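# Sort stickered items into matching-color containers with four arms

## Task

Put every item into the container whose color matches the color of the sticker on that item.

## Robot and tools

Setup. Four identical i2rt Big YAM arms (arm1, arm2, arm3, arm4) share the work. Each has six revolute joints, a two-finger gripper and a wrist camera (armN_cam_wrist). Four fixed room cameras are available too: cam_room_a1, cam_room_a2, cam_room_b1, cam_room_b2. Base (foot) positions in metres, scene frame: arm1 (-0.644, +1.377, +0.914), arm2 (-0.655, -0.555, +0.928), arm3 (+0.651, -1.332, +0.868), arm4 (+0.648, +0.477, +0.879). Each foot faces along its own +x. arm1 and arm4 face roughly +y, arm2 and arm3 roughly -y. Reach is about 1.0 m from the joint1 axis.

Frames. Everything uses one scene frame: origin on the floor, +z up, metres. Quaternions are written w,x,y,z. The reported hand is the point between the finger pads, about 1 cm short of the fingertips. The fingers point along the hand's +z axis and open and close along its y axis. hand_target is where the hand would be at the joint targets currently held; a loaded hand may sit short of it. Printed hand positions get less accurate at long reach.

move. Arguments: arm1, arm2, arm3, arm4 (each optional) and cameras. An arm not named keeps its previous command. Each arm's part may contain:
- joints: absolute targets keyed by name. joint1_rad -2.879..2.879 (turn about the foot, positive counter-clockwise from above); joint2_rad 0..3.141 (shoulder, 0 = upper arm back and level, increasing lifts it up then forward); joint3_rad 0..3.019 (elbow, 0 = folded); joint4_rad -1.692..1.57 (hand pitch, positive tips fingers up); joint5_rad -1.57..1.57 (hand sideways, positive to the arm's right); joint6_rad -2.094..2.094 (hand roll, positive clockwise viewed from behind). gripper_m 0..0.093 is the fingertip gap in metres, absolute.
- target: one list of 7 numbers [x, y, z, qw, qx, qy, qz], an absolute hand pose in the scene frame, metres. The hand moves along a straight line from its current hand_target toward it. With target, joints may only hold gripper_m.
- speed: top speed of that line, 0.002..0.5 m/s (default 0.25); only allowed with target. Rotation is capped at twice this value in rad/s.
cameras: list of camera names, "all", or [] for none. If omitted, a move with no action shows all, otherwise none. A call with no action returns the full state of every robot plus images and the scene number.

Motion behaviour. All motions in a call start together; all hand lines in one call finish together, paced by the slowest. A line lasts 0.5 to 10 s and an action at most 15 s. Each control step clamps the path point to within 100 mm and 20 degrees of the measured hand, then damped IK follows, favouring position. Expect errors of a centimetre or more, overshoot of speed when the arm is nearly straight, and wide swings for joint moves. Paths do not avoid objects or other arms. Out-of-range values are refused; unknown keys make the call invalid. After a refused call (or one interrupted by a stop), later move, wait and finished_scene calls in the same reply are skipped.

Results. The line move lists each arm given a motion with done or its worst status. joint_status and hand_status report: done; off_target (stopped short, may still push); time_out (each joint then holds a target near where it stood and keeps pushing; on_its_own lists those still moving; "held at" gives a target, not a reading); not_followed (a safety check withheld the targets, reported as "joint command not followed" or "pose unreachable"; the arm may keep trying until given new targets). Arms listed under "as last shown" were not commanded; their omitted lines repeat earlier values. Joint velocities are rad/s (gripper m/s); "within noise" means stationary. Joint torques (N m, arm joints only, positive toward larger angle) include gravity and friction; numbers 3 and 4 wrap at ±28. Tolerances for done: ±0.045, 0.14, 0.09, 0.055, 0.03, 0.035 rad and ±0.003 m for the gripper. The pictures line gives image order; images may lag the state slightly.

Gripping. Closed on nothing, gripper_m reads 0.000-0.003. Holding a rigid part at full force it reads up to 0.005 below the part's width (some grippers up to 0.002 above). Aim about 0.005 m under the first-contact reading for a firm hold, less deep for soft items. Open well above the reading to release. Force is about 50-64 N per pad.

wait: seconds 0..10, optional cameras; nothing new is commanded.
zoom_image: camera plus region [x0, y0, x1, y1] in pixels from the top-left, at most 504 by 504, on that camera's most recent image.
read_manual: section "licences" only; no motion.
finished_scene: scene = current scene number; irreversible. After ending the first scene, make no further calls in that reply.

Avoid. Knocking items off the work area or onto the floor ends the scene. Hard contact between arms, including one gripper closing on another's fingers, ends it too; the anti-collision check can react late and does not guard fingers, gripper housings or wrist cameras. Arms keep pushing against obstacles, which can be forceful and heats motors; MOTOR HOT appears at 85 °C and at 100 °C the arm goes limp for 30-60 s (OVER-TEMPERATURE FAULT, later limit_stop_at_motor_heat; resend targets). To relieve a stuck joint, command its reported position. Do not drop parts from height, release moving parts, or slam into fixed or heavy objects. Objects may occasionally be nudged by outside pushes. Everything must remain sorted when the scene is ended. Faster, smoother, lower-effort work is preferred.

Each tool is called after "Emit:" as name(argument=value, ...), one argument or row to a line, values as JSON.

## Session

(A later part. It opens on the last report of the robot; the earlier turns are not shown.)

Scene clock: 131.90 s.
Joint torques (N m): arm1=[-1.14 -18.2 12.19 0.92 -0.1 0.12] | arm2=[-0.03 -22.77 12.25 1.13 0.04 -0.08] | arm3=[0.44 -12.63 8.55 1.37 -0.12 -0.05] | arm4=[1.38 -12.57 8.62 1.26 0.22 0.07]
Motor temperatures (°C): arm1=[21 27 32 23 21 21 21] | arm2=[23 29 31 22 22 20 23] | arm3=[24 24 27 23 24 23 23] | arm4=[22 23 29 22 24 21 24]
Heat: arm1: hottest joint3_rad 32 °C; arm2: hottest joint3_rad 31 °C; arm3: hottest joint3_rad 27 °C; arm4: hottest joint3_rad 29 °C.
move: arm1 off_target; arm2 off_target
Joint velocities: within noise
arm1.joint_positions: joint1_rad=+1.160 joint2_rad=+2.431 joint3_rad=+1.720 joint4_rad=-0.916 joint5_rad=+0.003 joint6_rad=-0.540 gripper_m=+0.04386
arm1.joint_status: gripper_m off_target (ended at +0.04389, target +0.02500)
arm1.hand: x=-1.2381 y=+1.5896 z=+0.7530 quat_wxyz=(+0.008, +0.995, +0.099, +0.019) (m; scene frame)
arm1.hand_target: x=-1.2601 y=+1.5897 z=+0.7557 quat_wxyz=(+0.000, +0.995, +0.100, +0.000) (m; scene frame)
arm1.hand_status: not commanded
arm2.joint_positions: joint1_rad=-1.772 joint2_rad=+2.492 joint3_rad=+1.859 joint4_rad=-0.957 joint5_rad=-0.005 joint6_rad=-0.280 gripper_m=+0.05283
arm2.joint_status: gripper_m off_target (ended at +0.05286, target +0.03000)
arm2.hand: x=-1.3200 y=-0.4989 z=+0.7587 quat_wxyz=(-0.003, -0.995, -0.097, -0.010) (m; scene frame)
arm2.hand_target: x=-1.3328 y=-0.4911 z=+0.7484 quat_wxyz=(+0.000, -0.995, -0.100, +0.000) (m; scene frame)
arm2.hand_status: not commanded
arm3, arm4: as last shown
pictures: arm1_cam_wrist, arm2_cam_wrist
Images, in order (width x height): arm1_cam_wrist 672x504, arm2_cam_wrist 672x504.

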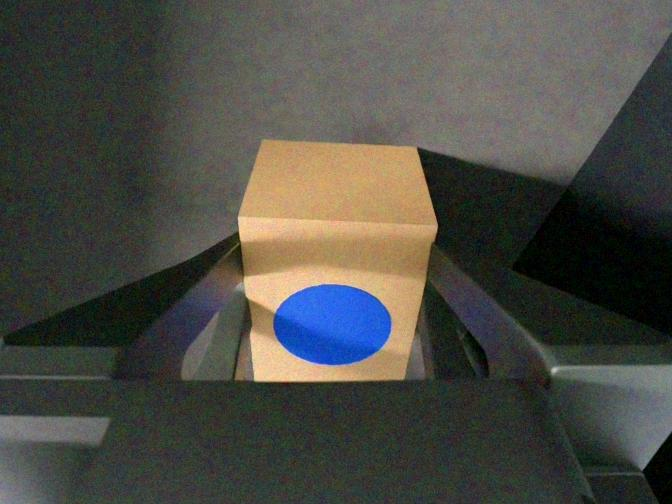

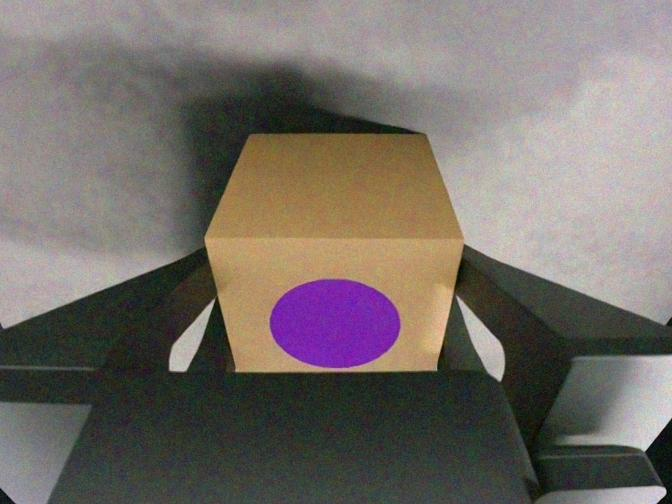

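Emit:
move(
  arm1={"target":[-1.20,1.57,0.95,0,0.995,0.1,0],"speed":0.2},
  arm2={"target":[-1.28,-0.50,0.95,0,0.995,0.1,0],"speed":0.2},
  arm3={"joints":{"joint1_rad":-0.85,"joint2_rad":0.6,"joint3_rad":1.5,"joint4_rad":-0.6,"joint5_rad":0,"joint6_rad":0}},
  arm4={"joints":{"joint1_rad":0.85,"joint2_rad":0.6,"joint3_rad":1.5,"joint4_rad":-0.6,"joint5_rad":0,"joint6_rad":0}},
  cameras=["all"],
)

Scene clock: 139.90 s.
Joint torques (N m): arm1=[-0.5 -18.67 9.39 -0.1 -0.02 0.11] | arm2=[0.44 -23.88 8.81 0.14 0.03 -0.02] | arm3=[0.56 2.49 6.75 1.98 -0.06 0] | arm4=[0.79 2.9 6.75 1.61 0.15 0.03]
Motor temperatures (°C): arm1=[21 27 33 23 21 21 21] | arm2=[23 29 31 22 22 20 23] | arm3=[24 24 27 23 24 23 23] | arm4=[22 23 29 22 24 21 24]
Heat: arm1: hottest joint3_rad 33 °C; arm2: hottest joint3_rad 31 °C; arm3: hottest joint3_rad 27 °C; arm4: hottest joint3_rad 29 °C.
move: arm1 done; arm2 done; arm3 done; arm4 done
Joint velocities: within noise
arm1.joint_positions: joint1_rad=+1.160 joint2_rad=+2.039 joint3_rad=+1.574 joint4_rad=-1.125 joint5_rad=+0.003 joint6_rad=-0.540 gripper_m=+0.04386
arm1.joint_status: not commanded
arm1.hand: x=-1.1988 y=+1.5761 z=+0.9419 quat_wxyz=(+0.000, +0.995, +0.099, +0.002) (m; scene frame)
arm1.hand_target: x=-1.2000 y=+1.5702 z=+0.9500 quat_wxyz=(+0.000, +0.995, +0.100, +0.000) (m; scene frame)
arm1.hand_status: done (0.010 m and 0.3 deg from the pose sent, 0.202 m and 2.3 deg at the start)
arm2.joint_positions: joint1_rad=-1.772 joint2_rad=+2.117 joint3_rad=+1.723 joint4_rad=-1.155 joint5_rad=-0.005 joint6_rad=-0.280 gripper_m=+0.05287
arm2.joint_status: not commanded
arm2.hand: x=-1.2876 y=-0.5022 z=+0.9515 quat_wxyz=(+0.001, -0.995, -0.097, +0.010) (m; scene frame)
arm2.hand_target: x=-1.2801 y=-0.5001 z=+0.9501 quat_wxyz=(+0.000, -0.995, -0.100, +0.000) (m; scene frame)
arm2.hand_status: done (0.008 m and 1.2 deg from the pose sent, 0.195 m and 1.2 deg at the start)
arm3.joint_positions: joint1_rad=-0.839 joint2_rad=+0.608 joint3_rad=+1.501 joint4_rad=-0.608 joint5_rad=+0.001 joint6_rad=-0.006 gripper_m=+0.09400
arm3.joint_status: all done
arm3.hand: x=+0.4635 y=-1.4510 z=+1.6388 quat_wxyz=(-0.242, -0.570, -0.176, +0.765) (m; scene frame)
arm3.hand_target: x=+0.4664 y=-1.4462 z=+1.6419 quat_wxyz=(-0.242, -0.566, -0.170, +0.770) (m; scene frame)
arm3.hand_status: not commanded
arm4.joint_positions: joint1_rad=+0.846 joint2_rad=+0.602 joint3_rad=+1.494 joint4_rad=-0.610 joint5_rad=-0.002 joint6_rad=+0.002 gripper_m=+0.09401
arm4.joint_status: all done
arm4.hand: x=+0.4737 y=+0.6204 z=+1.6466 quat_wxyz=(-0.259, +0.566, -0.199, -0.757) (m; scene frame)
arm4.hand_target: x=+0.4769 y=+0.6173 z=+1.6523 quat_wxyz=(-0.261, +0.560, -0.195, -0.762) (m; scene frame)
arm4.hand_status: not commanded
pictures: arm1_cam_wrist, arm2_cam_wrist, arm3_cam_wrist, arm4_cam_wrist, cam_room_a1, cam_room_a2, cam_room_b1, cam_room_b2
Images, in order (width x height): arm1_cam_wrist 672x504, arm2_cam_wrist 672x504, arm3_cam_wrist 672x504, arm4_cam_wrist 672x504, cam_room_a1 672x504, cam_room_a2 672x504, cam_room_b1 672x504, cam_room_b2 672x504.

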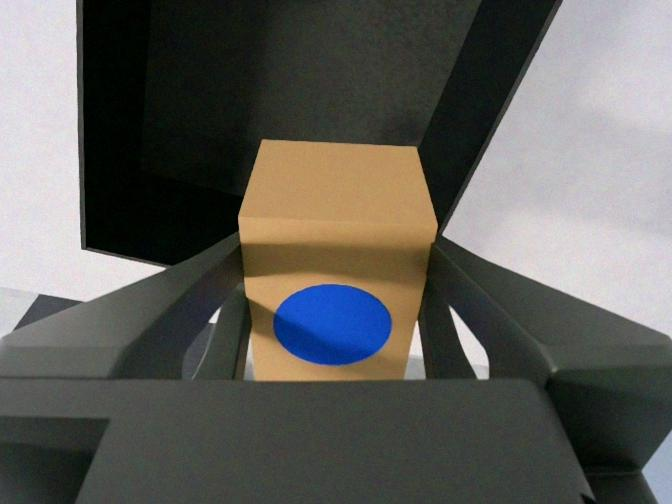

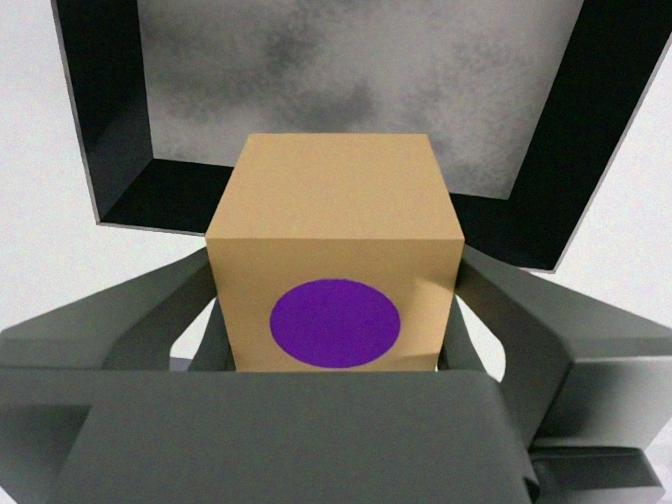

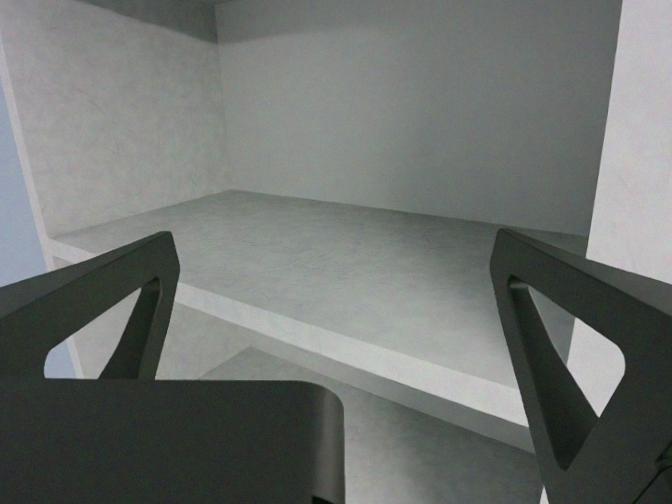

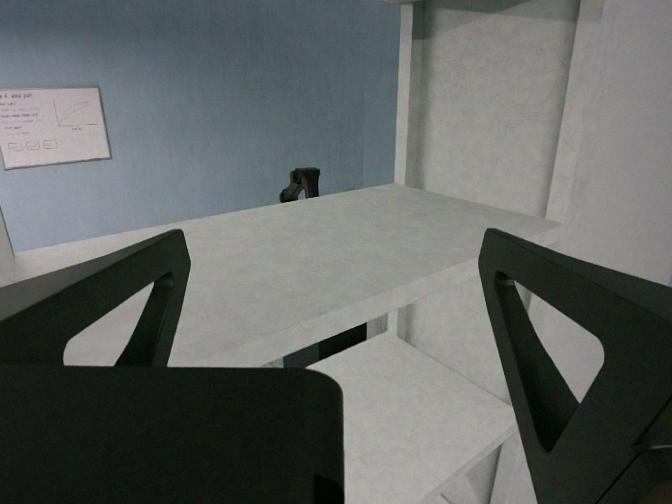

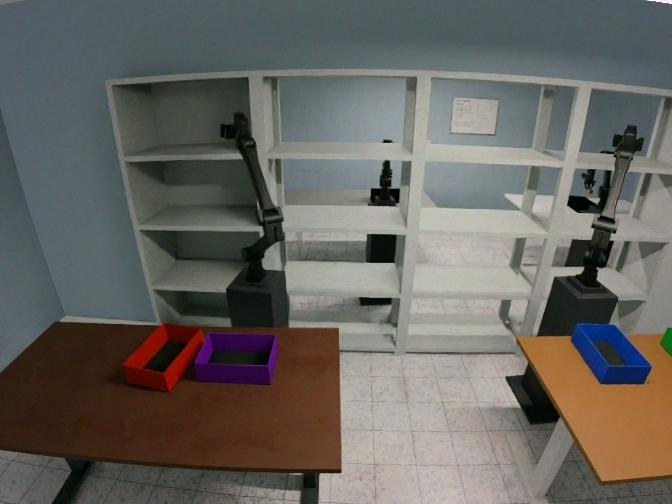

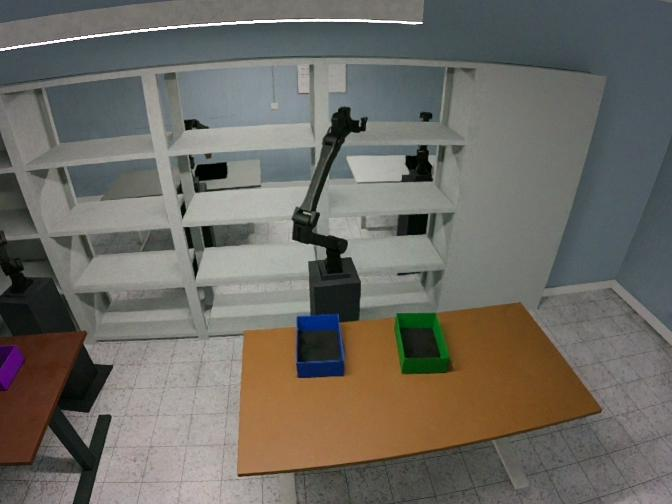

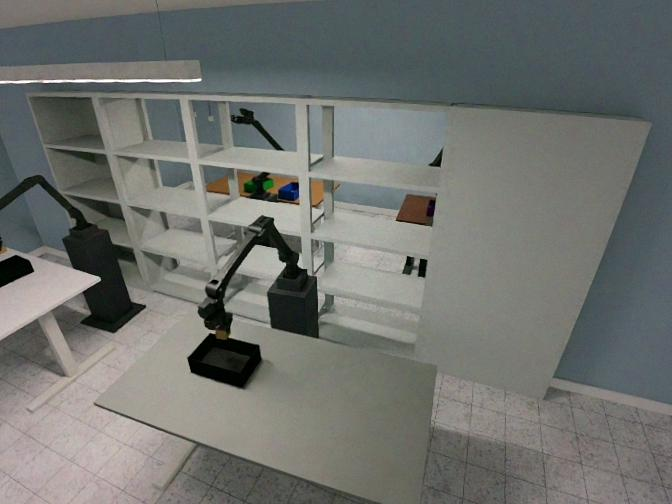

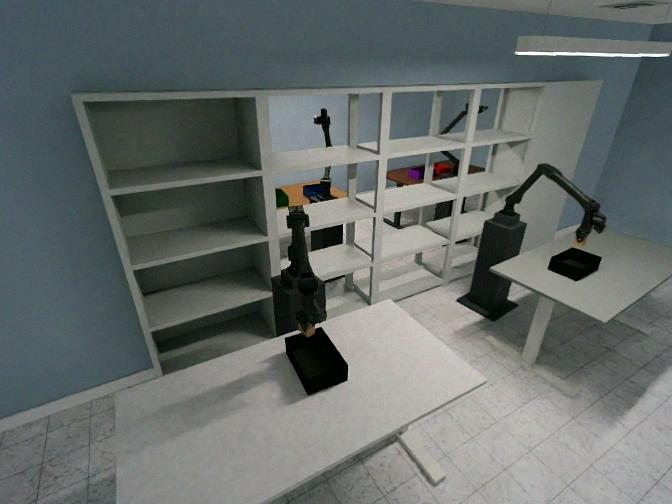

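Emit:
move(
  arm1={"target":[-1.0,1.50,1.3,0,0.995,0.1,0],"speed":0.35},
  arm2={"target":[-1.0,-0.53,1.3,0,0.995,0.1,0],"speed":0.35},
)

Emit:
move(
  arm1={"joints":{"joint1_rad":-2.25,"joint2_rad":0.6,"joint3_rad":1.3,"joint4_rad":-1.0,"joint5_rad":0,"joint6_rad":0}},
  arm2={"joints":{"joint1_rad":0.92,"joint2_rad":0.6,"joint3_rad":1.3,"joint4_rad":-1.0,"joint5_rad":0,"joint6_rad":0}},
  arm3={"joints":{"joint1_rad":-1.99,"joint2_rad":0.6,"joint3_rad":1.3,"joint4_rad":-0.8,"joint5_rad":0,"joint6_rad":0}},
  arm4={"joints":{"joint1_rad":0.9,"joint2_rad":0.6,"joint3_rad":1.3,"joint4_rad":-0.8,"joint5_rad":0,"joint6_rad":0}},
  cameras=["all"],
)

Scene clock: 183.53 s.
Joint torques (N m): arm1=[-0.85 -5.83 14.05 0.27 0 0.14] | arm2=[1.38 -7.88 9.8 0.81 0.06 0.1] | arm3=[0.44 2.43 6.75 1.99 -0.06 0] | arm4=[1.08 2.96 6.84 1.63 0.18 0.03]
Motor temperatures (°C): arm1=[21 26 32 23 21 21 22] | arm2=[23 29 30 22 22 20 24] | arm3=[24 24 26 23 24 23 23] | arm4=[22 22 29 22 24 21 24]
Heat: arm1: hottest joint3_rad 32 °C; arm2: hottest joint3_rad 30 °C; arm3: hottest joint3_rad 26 °C; arm4: hottest joint3_rad 29 °C.
move: arm1 off_target; arm2 off_target
Joint velocities: within noise
arm1.joint_positions: joint1_rad=+1.165 joint2_rad=+1.268 joint3_rad=+1.528 joint4_rad=-1.688 joint5_rad=+0.003 joint6_rad=-0.537 gripper_m=+0.04386
arm1.joint_status: not commanded
arm1.hand: x=-0.9945 y=+1.5024 z=+1.2851 quat_wxyz=(-0.034, +0.992, +0.099, -0.072) (m; scene frame)
arm1.hand_target: x=-0.9996 y=+1.5000 z=+1.2991 quat_wxyz=(-0.039, +0.991, +0.100, -0.084) (m; scene frame)
arm1.hand_status: off_target (0.016 m and 9.1 deg from the pose sent, 0.417 m and 0.3 deg at the start; a joint's target at an end of its range on 34 of 67 steps)
arm2.joint_positions: joint1_rad=-1.772 joint2_rad=+1.157 joint3_rad=+1.467 joint4_rad=-1.674 joint5_rad=-0.005 joint6_rad=-0.280 gripper_m=+0.05288
arm2.joint_status: not commanded
arm2.hand: x=-1.0009 y=-0.5277 z=+1.3063 quat_wxyz=(+0.018, -0.990, -0.097, +0.101) (m; scene frame)
arm2.hand_target: x=-1.0001 y=-0.5300 z=+1.2994 quat_wxyz=(+0.016, -0.991, -0.100, +0.088) (m; scene frame)
arm2.hand_status: off_target (0.007 m and 11.8 deg from the pose sent, 0.453 m and 1.2 deg at the start; a joint's target at an end of its range on 33 of 67 steps)
arm3, arm4: as last shown
pictures: none

Scene clock: 186.00 s.
Joint torques (N m): arm1=[-2.2 2.73 11.18 2.76 -0.06 0.13] | arm2=[1.08 -0.32 10.69 3.59 0.06 0.22] | arm3=[0.56 0.21 8.98 1.81 -0.01 0] | arm4=[0.56 0.21 9.13 1.26 0.14 0.02]
Motor temperatures (°C): arm1=[21 26 32 23 21 21 22] | arm2=[23 29 30 22 22 20 24] | arm3=[24 24 26 23 24 23 23] | arm4=[22 22 29 22 24 21 24]
Heat: arm1: hottest joint3_rad 32 °C; arm2: hottest joint3_rad 30 °C; arm3: hottest joint3_rad 26 °C; arm4: hottest joint3_rad 29 °C.
move: arm1 done; arm2 done; arm3 done; arm4 done
Joint velocities: within noise
arm1.joint_positions: joint1_rad=-2.244 joint2_rad=+0.607 joint3_rad=+1.286 joint4_rad=-1.022 joint5_rad=+0.002 joint6_rad=-0.008 gripper_m=+0.04378
arm1.joint_status: all done
arm1.hand: x=-0.4046 y=+1.2159 z=+1.4685 quat_wxyz=(-0.542, -0.240, -0.786, +0.175) (m; scene frame)
arm1.hand_target: x=-0.4083 y=+1.2167 z=+1.4831 quat_wxyz=(-0.560, -0.241, -0.772, +0.179) (m; scene frame)
arm1.hand_status: not commanded
arm2.joint_positions: joint1_rad=+0.915 joint2_rad=+0.605 joint3_rad=+1.290 joint4_rad=-1.025 joint5_rad=-0.002 joint6_rad=-0.015 gripper_m=+0.05296
arm2.joint_status: all done
arm2.hand: x=-0.4169 y=-0.7002 z=+1.4889 quat_wxyz=(-0.556, -0.212, -0.789, +0.156) (m; scene frame)
arm2.hand_target: x=-0.4180 y=-0.6984 z=+1.5011 quat_wxyz=(-0.573, -0.213, -0.776, +0.155) (m; scene frame)
arm2.hand_status: not commanded
arm3.joint_positions: joint1_rad=-1.979 joint2_rad=+0.606 joint3_rad=+1.292 joint4_rad=-0.799 joint5_rad=+0.001 joint6_rad=-0.006 gripper_m=+0.09401
arm3.joint_status: all done
arm3.hand: x=+0.3993 y=-1.1757 z=+1.4813 quat_wxyz=(+0.172, -0.722, +0.197, +0.641) (m; scene frame)
arm3.hand_target: x=+0.4047 y=-1.1753 z=+1.4868 quat_wxyz=(+0.174, -0.716, +0.202, +0.645) (m; scene frame)
arm3.hand_status: not commanded
arm4.joint_positions: joint1_rad=+0.896 joint2_rad=+0.608 joint3_rad=+1.282 joint4_rad=-0.794 joint5_rad=-0.001 joint6_rad=+0.002 gripper_m=+0.09401
arm4.joint_status: all done
arm4.hand: x=+0.4110 y=+0.6503 z=+1.4910 quat_wxyz=(-0.199, +0.711, -0.230, -0.634) (m; scene frame)
arm4.hand_target: x=+0.4169 y=+0.6452 z=+1.5014 quat_wxyz=(-0.201, +0.706, -0.226, -0.641) (m; scene frame)
arm4.hand_status: not commanded
pictures: arm1_cam_wrist, arm2_cam_wrist, arm3_cam_wrist, arm4_cam_wrist, cam_room_a1, cam_room_a2, cam_room_b1, cam_room_b2
Images, in order (width x height): arm1_cam_wrist 672x504, arm2_cam_wrist 672x504, arm3_cam_wrist 672x504, arm4_cam_wrist 672x504, cam_room_a1 672x504, cam_room_a2 672x504, cam_room_b1 672x504, cam_room_b2 672x504.

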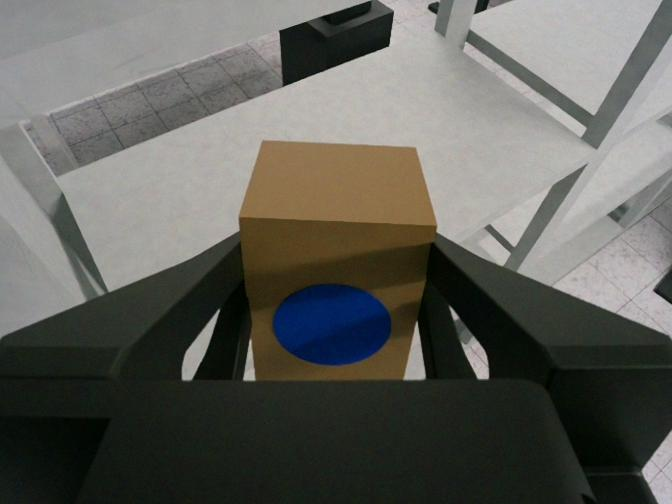

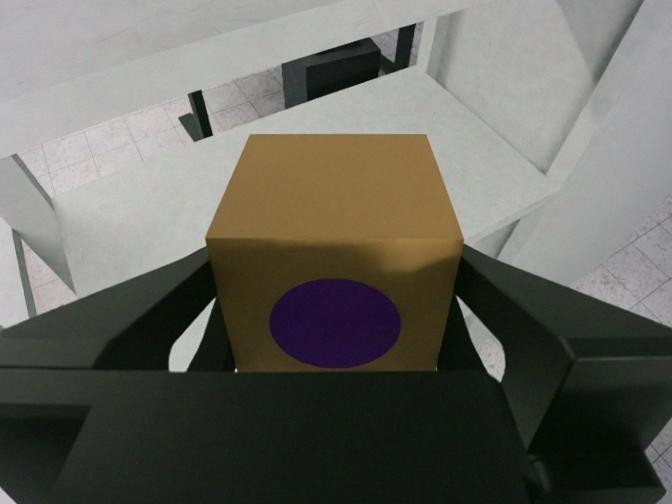

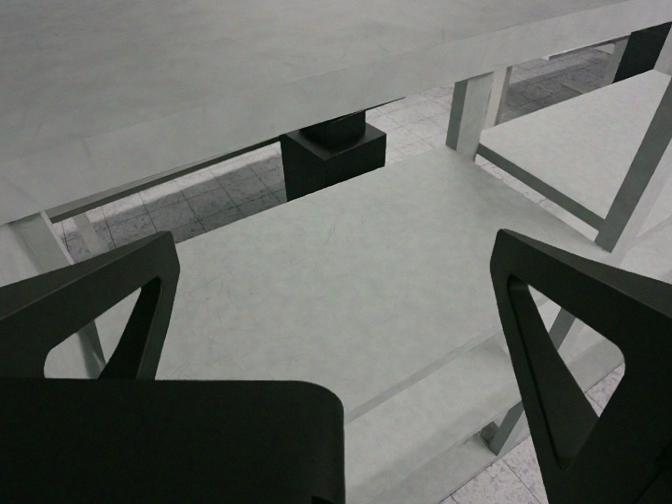

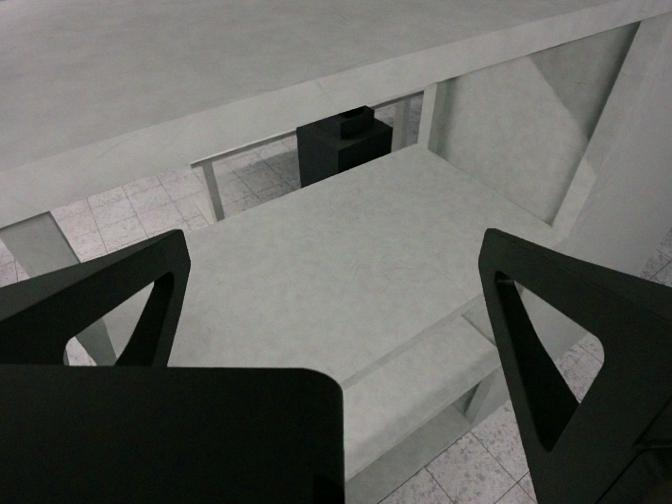

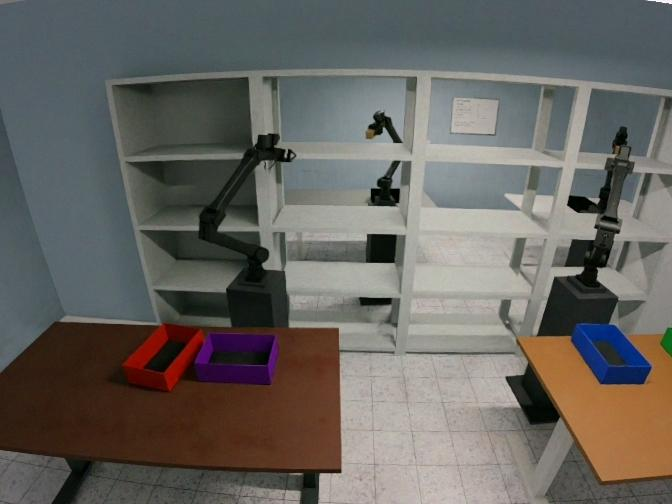

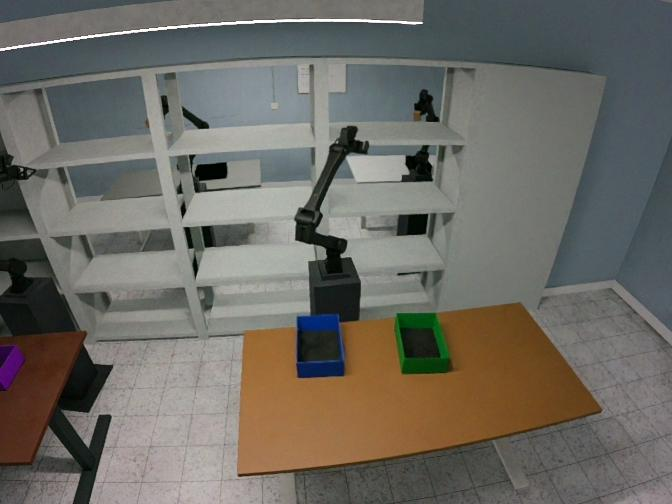

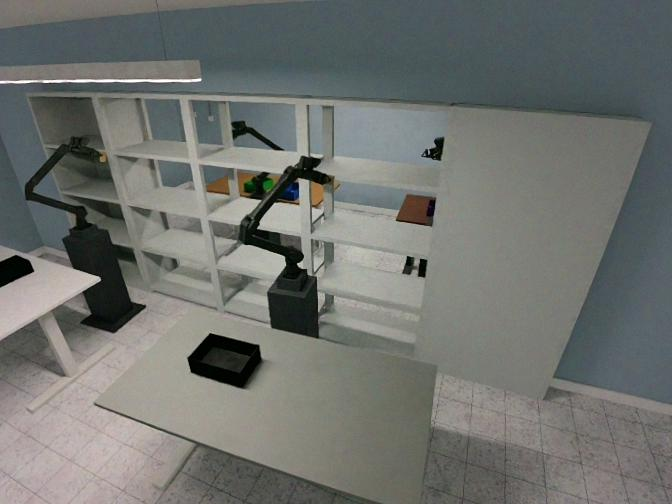

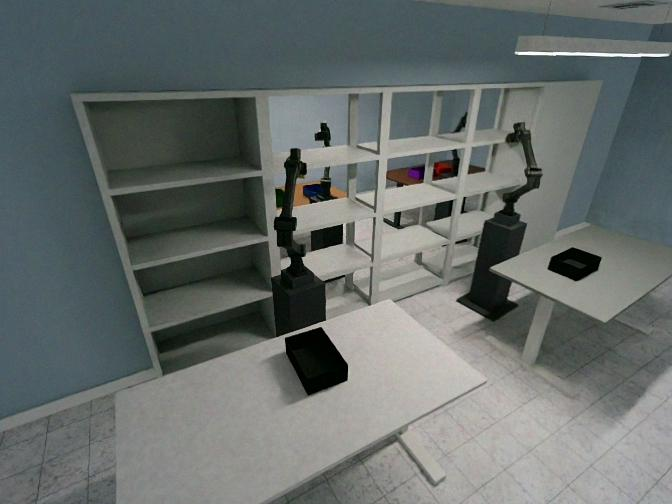

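Emit:
move(
  arm1={"target":[-0.348,1.171,1.22,0.6,0.2323,0.7414,-0.1881]},
  arm2={"target":[-0.346,-0.739,1.22,0.606,0.2064,0.7491,-0.1671]},
)

Emit:
move(
  arm1={"target":[-0.1,1.0,1.22,0.6,0.2323,0.7414,-0.1881],"speed":0.2},
  arm2={"target":[-0.1,-0.886,1.22,0.606,0.2064,0.7491,-0.1671],"speed":0.2},
  cameras=["arm1_cam_wrist","arm2_cam_wrist","arm3_cam_wrist","arm4_cam_wrist"],
)

Scene clock: 208.10 s.
Joint torques (N m): arm1=[-2.55 0.62 13.59 2.73 -0.07 0.14] | arm2=[1.44 -2.2 12.04 3.75 0.17 0.2] | arm3=[0.5 0.32 8.99 1.78 -0.01 0.01] | arm4=[1.14 0.09 9.1 1.42 0.16 0.03]
Motor temperatures (°C): arm1=[21 26 31 23 21 21 22] | arm2=[23 27 30 22 22 20 24] | arm3=[24 24 27 23 24 23 23] | arm4=[22 22 29 22 24 21 24]
Heat: arm1: hottest joint3_rad 31 °C; arm2: hottest joint3_rad 30 °C; arm3: hottest joint3_rad 27 °C; arm4: hottest joint3_rad 29 °C.
move: arm1 off_target; arm2 done
Joint velocities: within noise
arm1.joint_positions: joint1_rad=-2.249 joint2_rad=+0.539 joint3_rad=+0.462 joint4_rad=-0.161 joint5_rad=-0.012 joint6_rad=-0.006 gripper_m=+0.04378
arm1.joint_status: not commanded
arm1.hand: x=-0.3483 y=+1.1755 z=+1.2040 quat_wxyz=(-0.584, -0.230, -0.757, +0.183) (m; scene frame)
arm1.hand_target: x=-0.3484 y=+1.1714 z=+1.2200 quat_wxyz=(-0.600, -0.232, -0.742, +0.188) (m; scene frame)
arm1.hand_status: off_target (0.017 m and 2.6 deg from the pose sent, 0.259 m and 8.5 deg at the start)
arm2.joint_positions: joint1_rad=+0.918 joint2_rad=+0.564 joint3_rad=+0.442 joint4_rad=-0.118 joint5_rad=+0.008 joint6_rad=-0.015 gripper_m=+0.05296
arm2.joint_status: not commanded
arm2.hand: x=-0.3486 y=-0.7407 z=+1.2130 quat_wxyz=(-0.594, -0.206, -0.759, +0.169) (m; scene frame)
arm2.hand_target: x=-0.3462 y=-0.7390 z=+1.2201 quat_wxyz=(-0.606, -0.206, -0.750, +0.167) (m; scene frame)
arm2.hand_status: done (0.008 m and 1.8 deg from the pose sent, 0.281 m and 7.4 deg at the start)
arm3, arm4: as last shown
pictures: none

Scene clock: 210.17 s.
Joint torques (N m): arm1=[-1.96 -10.23 16.92 2.58 0.11 0.13] | arm2=[0.97 -13.39 16.09 3.48 -0.17 0.19] | arm3=[0.5 0.03 8.99 1.76 -0.02 0.01] | arm4=[1.32 0.38 9.25 1.2 0.15 0.06]
Motor temperatures (°C): arm1=[21 26 31 23 21 21 22] | arm2=[23 27 31 23 22 20 24] | arm3=[24 24 27 23 24 23 23] | arm4=[22 22 29 22 24 21 24]
Heat: arm1: hottest joint3_rad 31 °C; arm2: hottest joint3_rad 31 °C; arm3: hottest joint3_rad 27 °C; arm4: hottest joint3_rad 29 °C.
move: arm1 off_target; arm2 off_target
Joint velocities: within noise
arm1.joint_positions: joint1_rad=-2.249 joint2_rad=+1.488 joint3_rad=+1.023 joint4_rad=+0.189 joint5_rad=-0.006 joint6_rad=-0.003 gripper_m=+0.04379
arm1.joint_status: not commanded
arm1.hand: x=-0.1156 y=+1.0118 z=+1.1791 quat_wxyz=(-0.569, -0.236, -0.767, +0.180) (m; scene frame)
arm1.hand_target: x=-0.1029 y=+1.0021 z=+1.2204 quat_wxyz=(-0.601, -0.232, -0.742, +0.188) (m; scene frame)
arm1.hand_status: off_target (0.045 m and 4.7 deg from the pose sent, 0.304 m and 2.6 deg at the start)
arm2.joint_positions: joint1_rad=+0.918 joint2_rad=+1.475 joint3_rad=+0.965 joint4_rad=+0.227 joint5_rad=+0.008 joint6_rad=-0.015 gripper_m=+0.05296
arm2.joint_status: not commanded
arm2.hand: x=-0.1192 y=-0.8768 z=+1.1862 quat_wxyz=(-0.577, -0.209, -0.772, +0.165) (m; scene frame)
arm2.hand_target: x=-0.1028 y=-0.8844 z=+1.2201 quat_wxyz=(-0.606, -0.206, -0.750, +0.167) (m; scene frame)
arm2.hand_status: off_target (0.040 m and 4.2 deg from the pose sent, 0.288 m and 1.9 deg at the start)
arm3, arm4: as last shown
pictures: arm1_cam_wrist, arm2_cam_wrist, arm3_cam_wrist, arm4_cam_wrist
Images, in order (width x height): arm1_cam_wrist 672x504, arm2_cam_wrist 672x504, arm3_cam_wrist 672x504, arm4_cam_wrist 672x504.

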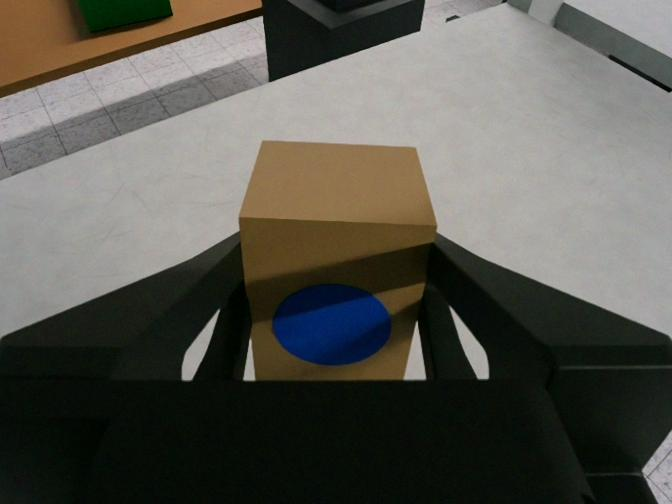

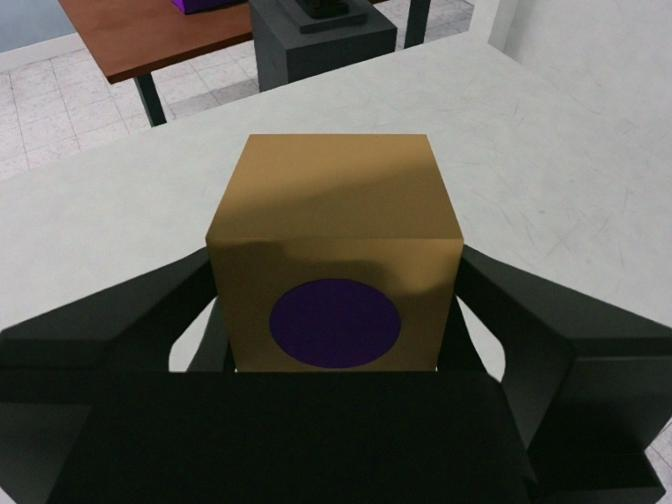

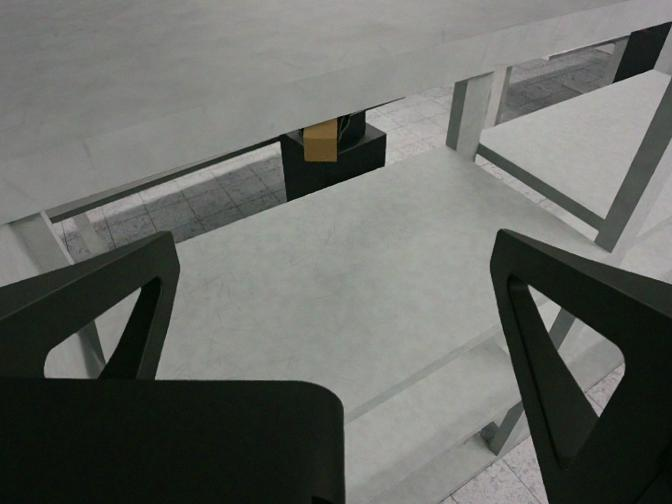

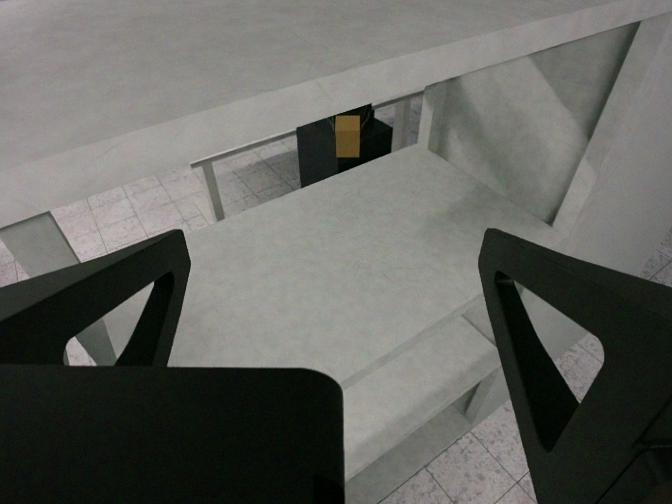

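Emit:
move(
  arm1={"target":[-0.02,0.945,1.14,0.6,0.2323,0.7414,-0.1881],"speed":0.12},
  arm2={"target":[-0.02,-0.934,1.14,0.606,0.2064,0.7491,-0.1671],"speed":0.12},
  cameras=["arm1_cam_wrist","arm3_cam_wrist","arm4_cam_wrist"],
)

Emit:
zoom_image(
  camera="arm4_cam_wrist",
  region=[250, 80, 450, 230],
)

Emit:
zoom_image(
  camera="arm3_cam_wrist",
  region=[220, 80, 420, 230],
)

Scene clock: 224.30 s.
Joint torques (N m): arm1=[-1.44 -14.86 16.21 2.71 0.11 0.12] | arm2=[0.79 -17.79 15.3 3.71 -0.19 0.18] | arm3=[0.5 0.21 9.02 1.78 -0.01 0] | arm4=[1.08 0.38 9.21 1.33 0.16 0.01]
Motor temperatures (°C): arm1=[21 26 33 23 21 21 22] | arm2=[23 27 33 23 22 20 25] | arm3=[24 24 27 23 24 23 23] | arm4=[22 22 30 22 24 21 24]
Heat: arm1: hottest joint3_rad 33 °C; arm2: hottest joint3_rad 33 °C; arm3: hottest joint3_rad 27 °C; arm4: hottest joint3_rad 30 °C.
move: arm1 off_target; arm2 off_target
Joint velocities: within noise
arm1.joint_positions: joint1_rad=-2.249 joint2_rad=+1.817 joint3_rad=+1.216 joint4_rad=+0.316 joint5_rad=-0.004 joint6_rad=-0.002 gripper_m=+0.04379
arm1.joint_status: not commanded
arm1.hand: x=-0.0394 y=+0.9574 z=+1.0992 quat_wxyz=(-0.566, -0.237, -0.769, +0.180) (m; scene frame)
arm1.hand_target: x=-0.0233 y=+0.9473 z=+1.1403 quat_wxyz=(-0.600, -0.232, -0.742, +0.188) (m; scene frame)
arm1.hand_status: off_target (0.047 m and 5.1 deg from the pose sent, 0.123 m and 4.7 deg at the start)
arm2.joint_positions: joint1_rad=+0.918 joint2_rad=+1.800 joint3_rad=+1.148 joint4_rad=+0.367 joint5_rad=+0.007 joint6_rad=-0.015 gripper_m=+0.05296
arm2.joint_status: not commanded
arm2.hand: x=-0.0409 y=-0.9227 z=+1.1101 quat_wxyz=(-0.576, -0.209, -0.773, +0.164) (m; scene frame)
arm2.hand_target: x=-0.0229 y=-0.9324 z=+1.1403 quat_wxyz=(-0.606, -0.206, -0.750, +0.167) (m; scene frame)
arm2.hand_status: off_target (0.038 m and 4.4 deg from the pose sent, 0.124 m and 4.2 deg at the start)
arm3, arm4: as last shown
pictures: arm1_cam_wrist, arm3_cam_wrist, arm4_cam_wrist
Images, in order (width x height): arm1_cam_wrist 672x504, arm3_cam_wrist 672x504, arm4_cam_wrist 672x504.

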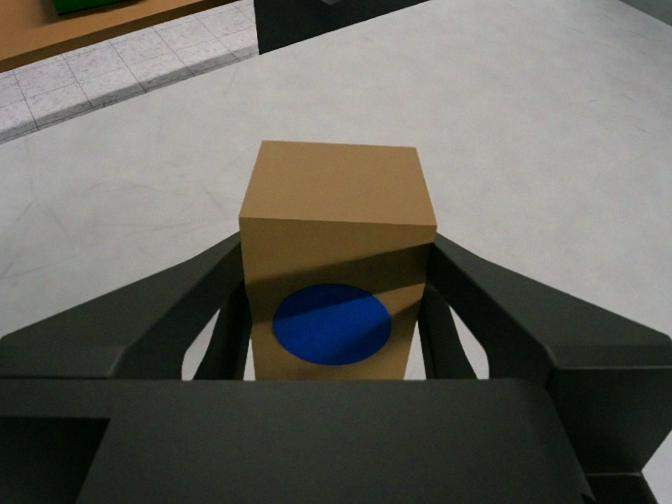

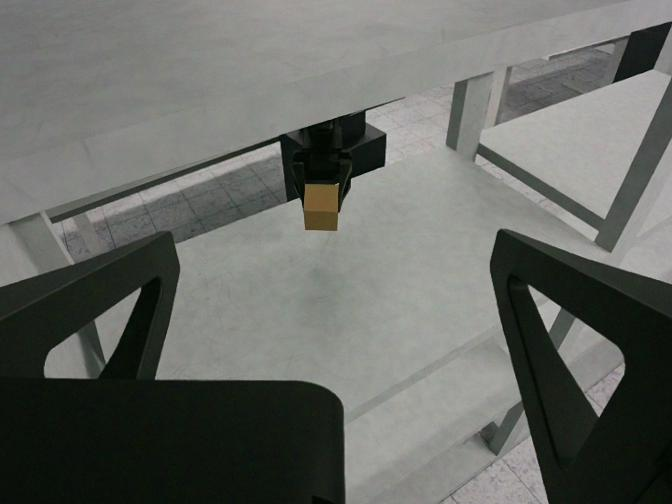

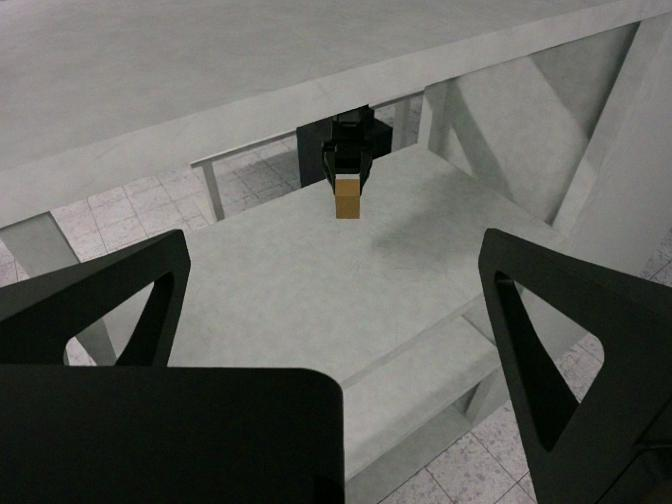

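Scaled by 2.520.

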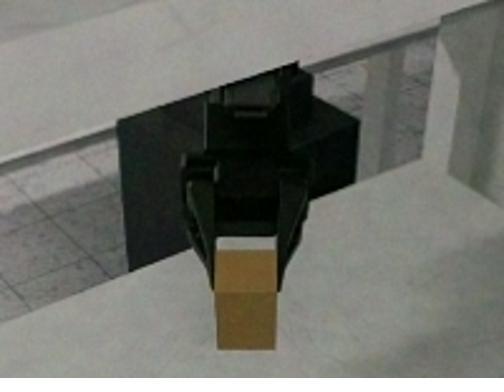

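Scaled by 2.520.

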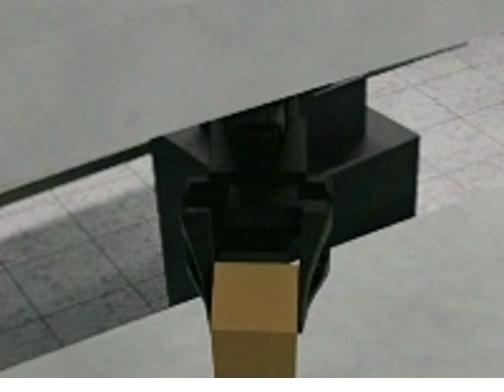

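Emit:
move(
  arm1={"target":[-0.02,0.945,1.115,0.6447,0.2204,0.7035,-0.202],"speed":0.1},
  arm2={"target":[-0.02,-0.934,1.105,0.6513,0.1958,0.7108,-0.1794],"speed":0.1},
  cameras=["arm3_cam_wrist","arm4_cam_wrist"],
)

Emit:
zoom_image(
  camera="arm4_cam_wrist",
  region=[250, 130, 450, 280],
)

Emit:
zoom_image(
  camera="arm3_cam_wrist",
  region=[220, 130, 420, 280],
)

Scene clock: 232.93 s.
Joint torques (N m): arm1=[-1.79 -15.5 11.21 2.65 0.11 0.13] | arm2=[0.79 -18.49 10.37 3.73 -0.18 0.19] | arm3=[0.56 0.21 9.01 1.78 -0.02 -0.01] | arm4=[1.08 0.21 9.21 1.29 0.12 -0.01]
Motor temperatures (°C): arm1=[21 26 35 23 21 21 23] | arm2=[23 27 33 23 22 20 25] | arm3=[24 24 27 23 24 23 23] | arm4=[22 22 30 22 24 21 24]
Heat: arm1: hottest joint3_rad 35 °C; arm2: hottest joint3_rad 33 °C; arm3: hottest joint3_rad 27 °C; arm4: hottest joint3_rad 30 °C.
move: arm1 off_target; arm2 done
Joint velocities: within noise
arm1.joint_positions: joint1_rad=-2.249 joint2_rad=+1.895 joint3_rad=+1.216 joint4_rad=+0.570 joint5_rad=-0.003 joint6_rad=-0.002 gripper_m=+0.04379
arm1.joint_status: not commanded
arm1.hand: x=-0.0250 y=+0.9471 z=+1.1037 quat_wxyz=(-0.631, -0.221, -0.716, +0.201) (m; scene frame)
arm1.hand_target: x=-0.0203 y=+0.9453 z=+1.1149 quat_wxyz=(-0.645, -0.220, -0.704, +0.202) (m; scene frame)
arm1.hand_status: off_target (0.013 m and 2.2 deg from the pose sent, 0.028 m and 12.1 deg at the start)
arm2.joint_positions: joint1_rad=+0.918 joint2_rad=+1.904 joint3_rad=+1.148 joint4_rad=+0.647 joint5_rad=+0.006 joint6_rad=-0.015 gripper_m=+0.05296
arm2.joint_status: not commanded
arm2.hand: x=-0.0247 y=-0.9321 z=+1.1050 quat_wxyz=(-0.642, -0.195, -0.719, +0.182) (m; scene frame)
arm2.hand_target: x=-0.0202 y=-0.9340 z=+1.1049 quat_wxyz=(-0.651, -0.196, -0.711, +0.179) (m; scene frame)
arm2.hand_status: done (0.005 m and 1.4 deg from the pose sent, 0.024 m and 11.4 deg at the start)
arm3, arm4: as last shown
pictures: arm3_cam_wrist, arm4_cam_wrist
Images, in order (width x height): arm3_cam_wrist 672x504, arm4_cam_wrist 672x504.

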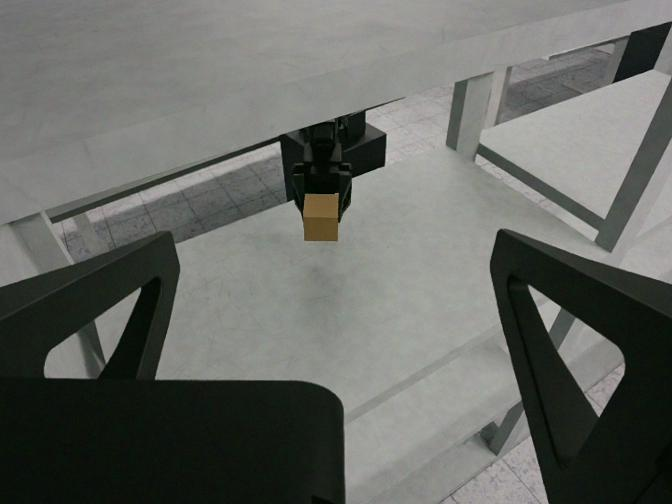

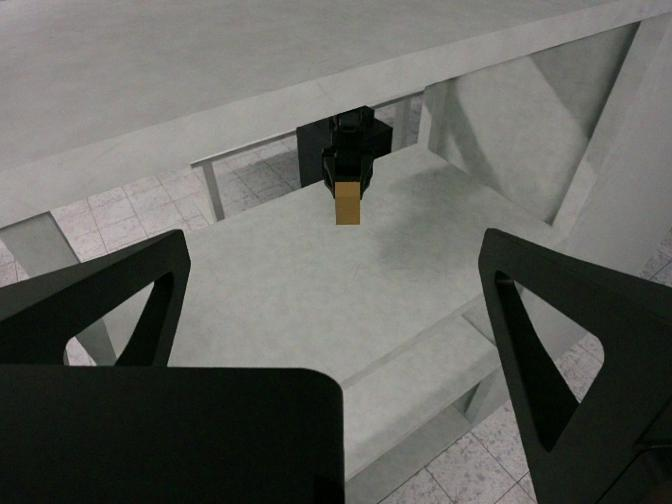

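Scaled by 2.520.

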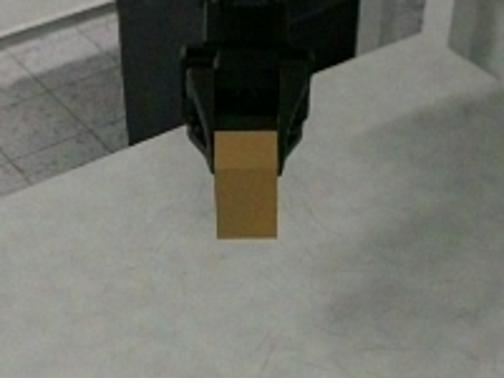

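Scaled by 2.520.

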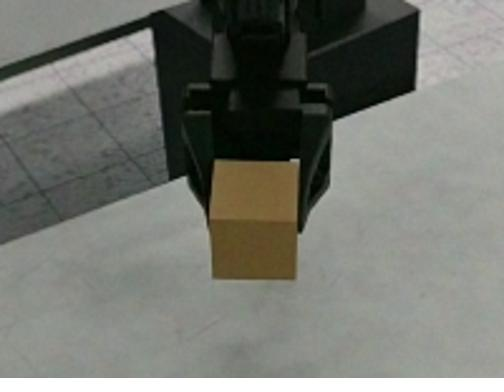

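Emit:
move(
  arm1={"target":[-0.02,0.945,1.08,0.6447,0.2204,0.7035,-0.202],"speed":0.08},
  arm2={"target":[-0.02,-0.934,1.07,0.6513,0.1958,0.7108,-0.1794],"speed":0.08},
  cameras=["arm3_cam_wrist","arm4_cam_wrist"],
)

Emit:
zoom_image(
  camera="arm4_cam_wrist",
  region=[250, 130, 450, 280],
)

Emit:
zoom_image(
  camera="arm3_cam_wrist",
  region=[220, 130, 420, 280],
)

Scene clock: 237.43 s.
Joint torques (N m): arm1=[-1.2 -15.79 9.84 2.85 0.11 0.09] | arm2=[0.79 -18.9 8.88 3.78 -0.19 0.18] | arm3=[0.56 0.26 8.99 1.76 -0.01 0] | arm4=[1.32 0.15 9.24 1.28 0.15 0.02]
Motor temperatures (°C): arm1=[21 27 35 23 21 21 23] | arm2=[23 27 33 23 22 20 25] | arm3=[24 24 28 23 24 23 23] | arm4=[22 22 30 22 24 21 24]
Heat: arm1: hottest joint3_rad 35 °C; arm2: hottest joint3_rad 33 °C; arm3: hottest joint3_rad 28 °C; arm4: hottest joint3_rad 30 °C.
move: arm1 done; arm2 done
Joint velocities: within noise
arm1.joint_positions: joint1_rad=-2.249 joint2_rad=+1.958 joint3_rad=+1.208 joint4_rad=+0.649 joint5_rad=-0.003 joint6_rad=-0.002 gripper_m=+0.04379
arm1.joint_status: not commanded
arm1.hand: x=-0.0228 y=+0.9453 z=+1.0734 quat_wxyz=(-0.634, -0.220, -0.713, +0.202) (m; scene frame)
arm1.hand_target: x=-0.0200 y=+0.9451 z=+1.0800 quat_wxyz=(-0.645, -0.220, -0.704, +0.202) (m; scene frame)
arm1.hand_status: done (0.007 m and 1.7 deg from the pose sent, 0.024 m and 2.2 deg at the start)
arm2.joint_positions: joint1_rad=+0.918 joint2_rad=+1.972 joint3_rad=+1.148 joint4_rad=+0.727 joint5_rad=+0.006 joint6_rad=-0.015 gripper_m=+0.05296
arm2.joint_status: not commanded
arm2.hand: x=-0.0210 y=-0.9342 z=+1.0763 quat_wxyz=(-0.646, -0.194, -0.715, +0.183) (m; scene frame)
arm2.hand_target: x=-0.0202 y=-0.9340 z=+1.0699 quat_wxyz=(-0.651, -0.196, -0.711, +0.179) (m; scene frame)
arm2.hand_status: done (0.006 m and 0.9 deg from the pose sent, 0.035 m and 1.4 deg at the start)
arm3, arm4: as last shown
pictures: arm3_cam_wrist, arm4_cam_wrist
Images, in order (width x height): arm3_cam_wrist 672x504, arm4_cam_wrist 672x504.

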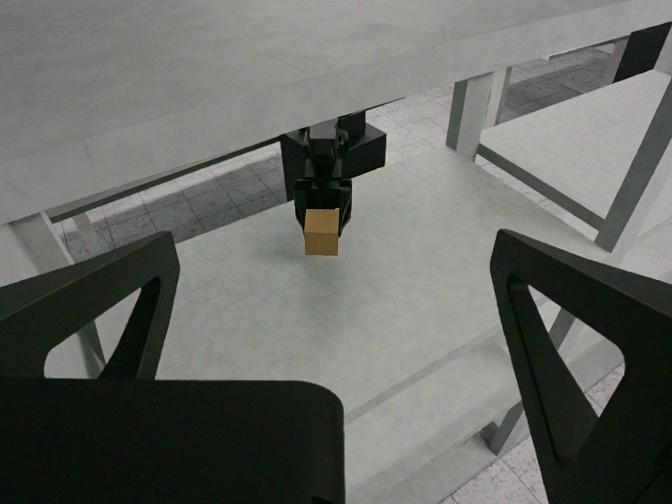

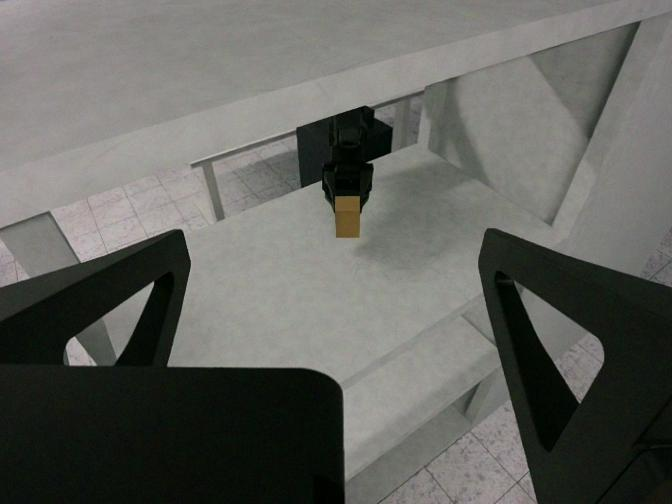

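Scaled by 2.520.

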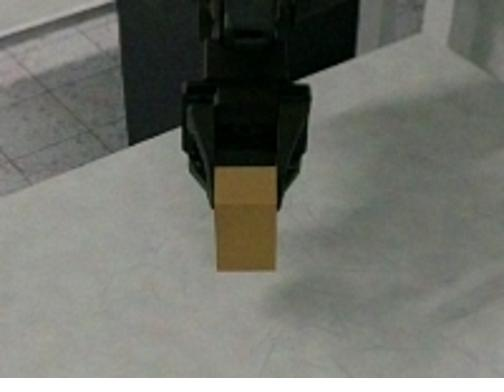

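Scaled by 2.520.

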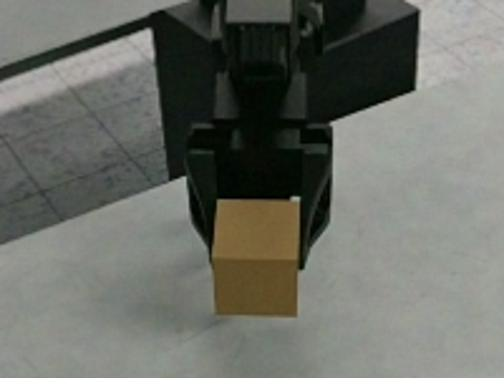

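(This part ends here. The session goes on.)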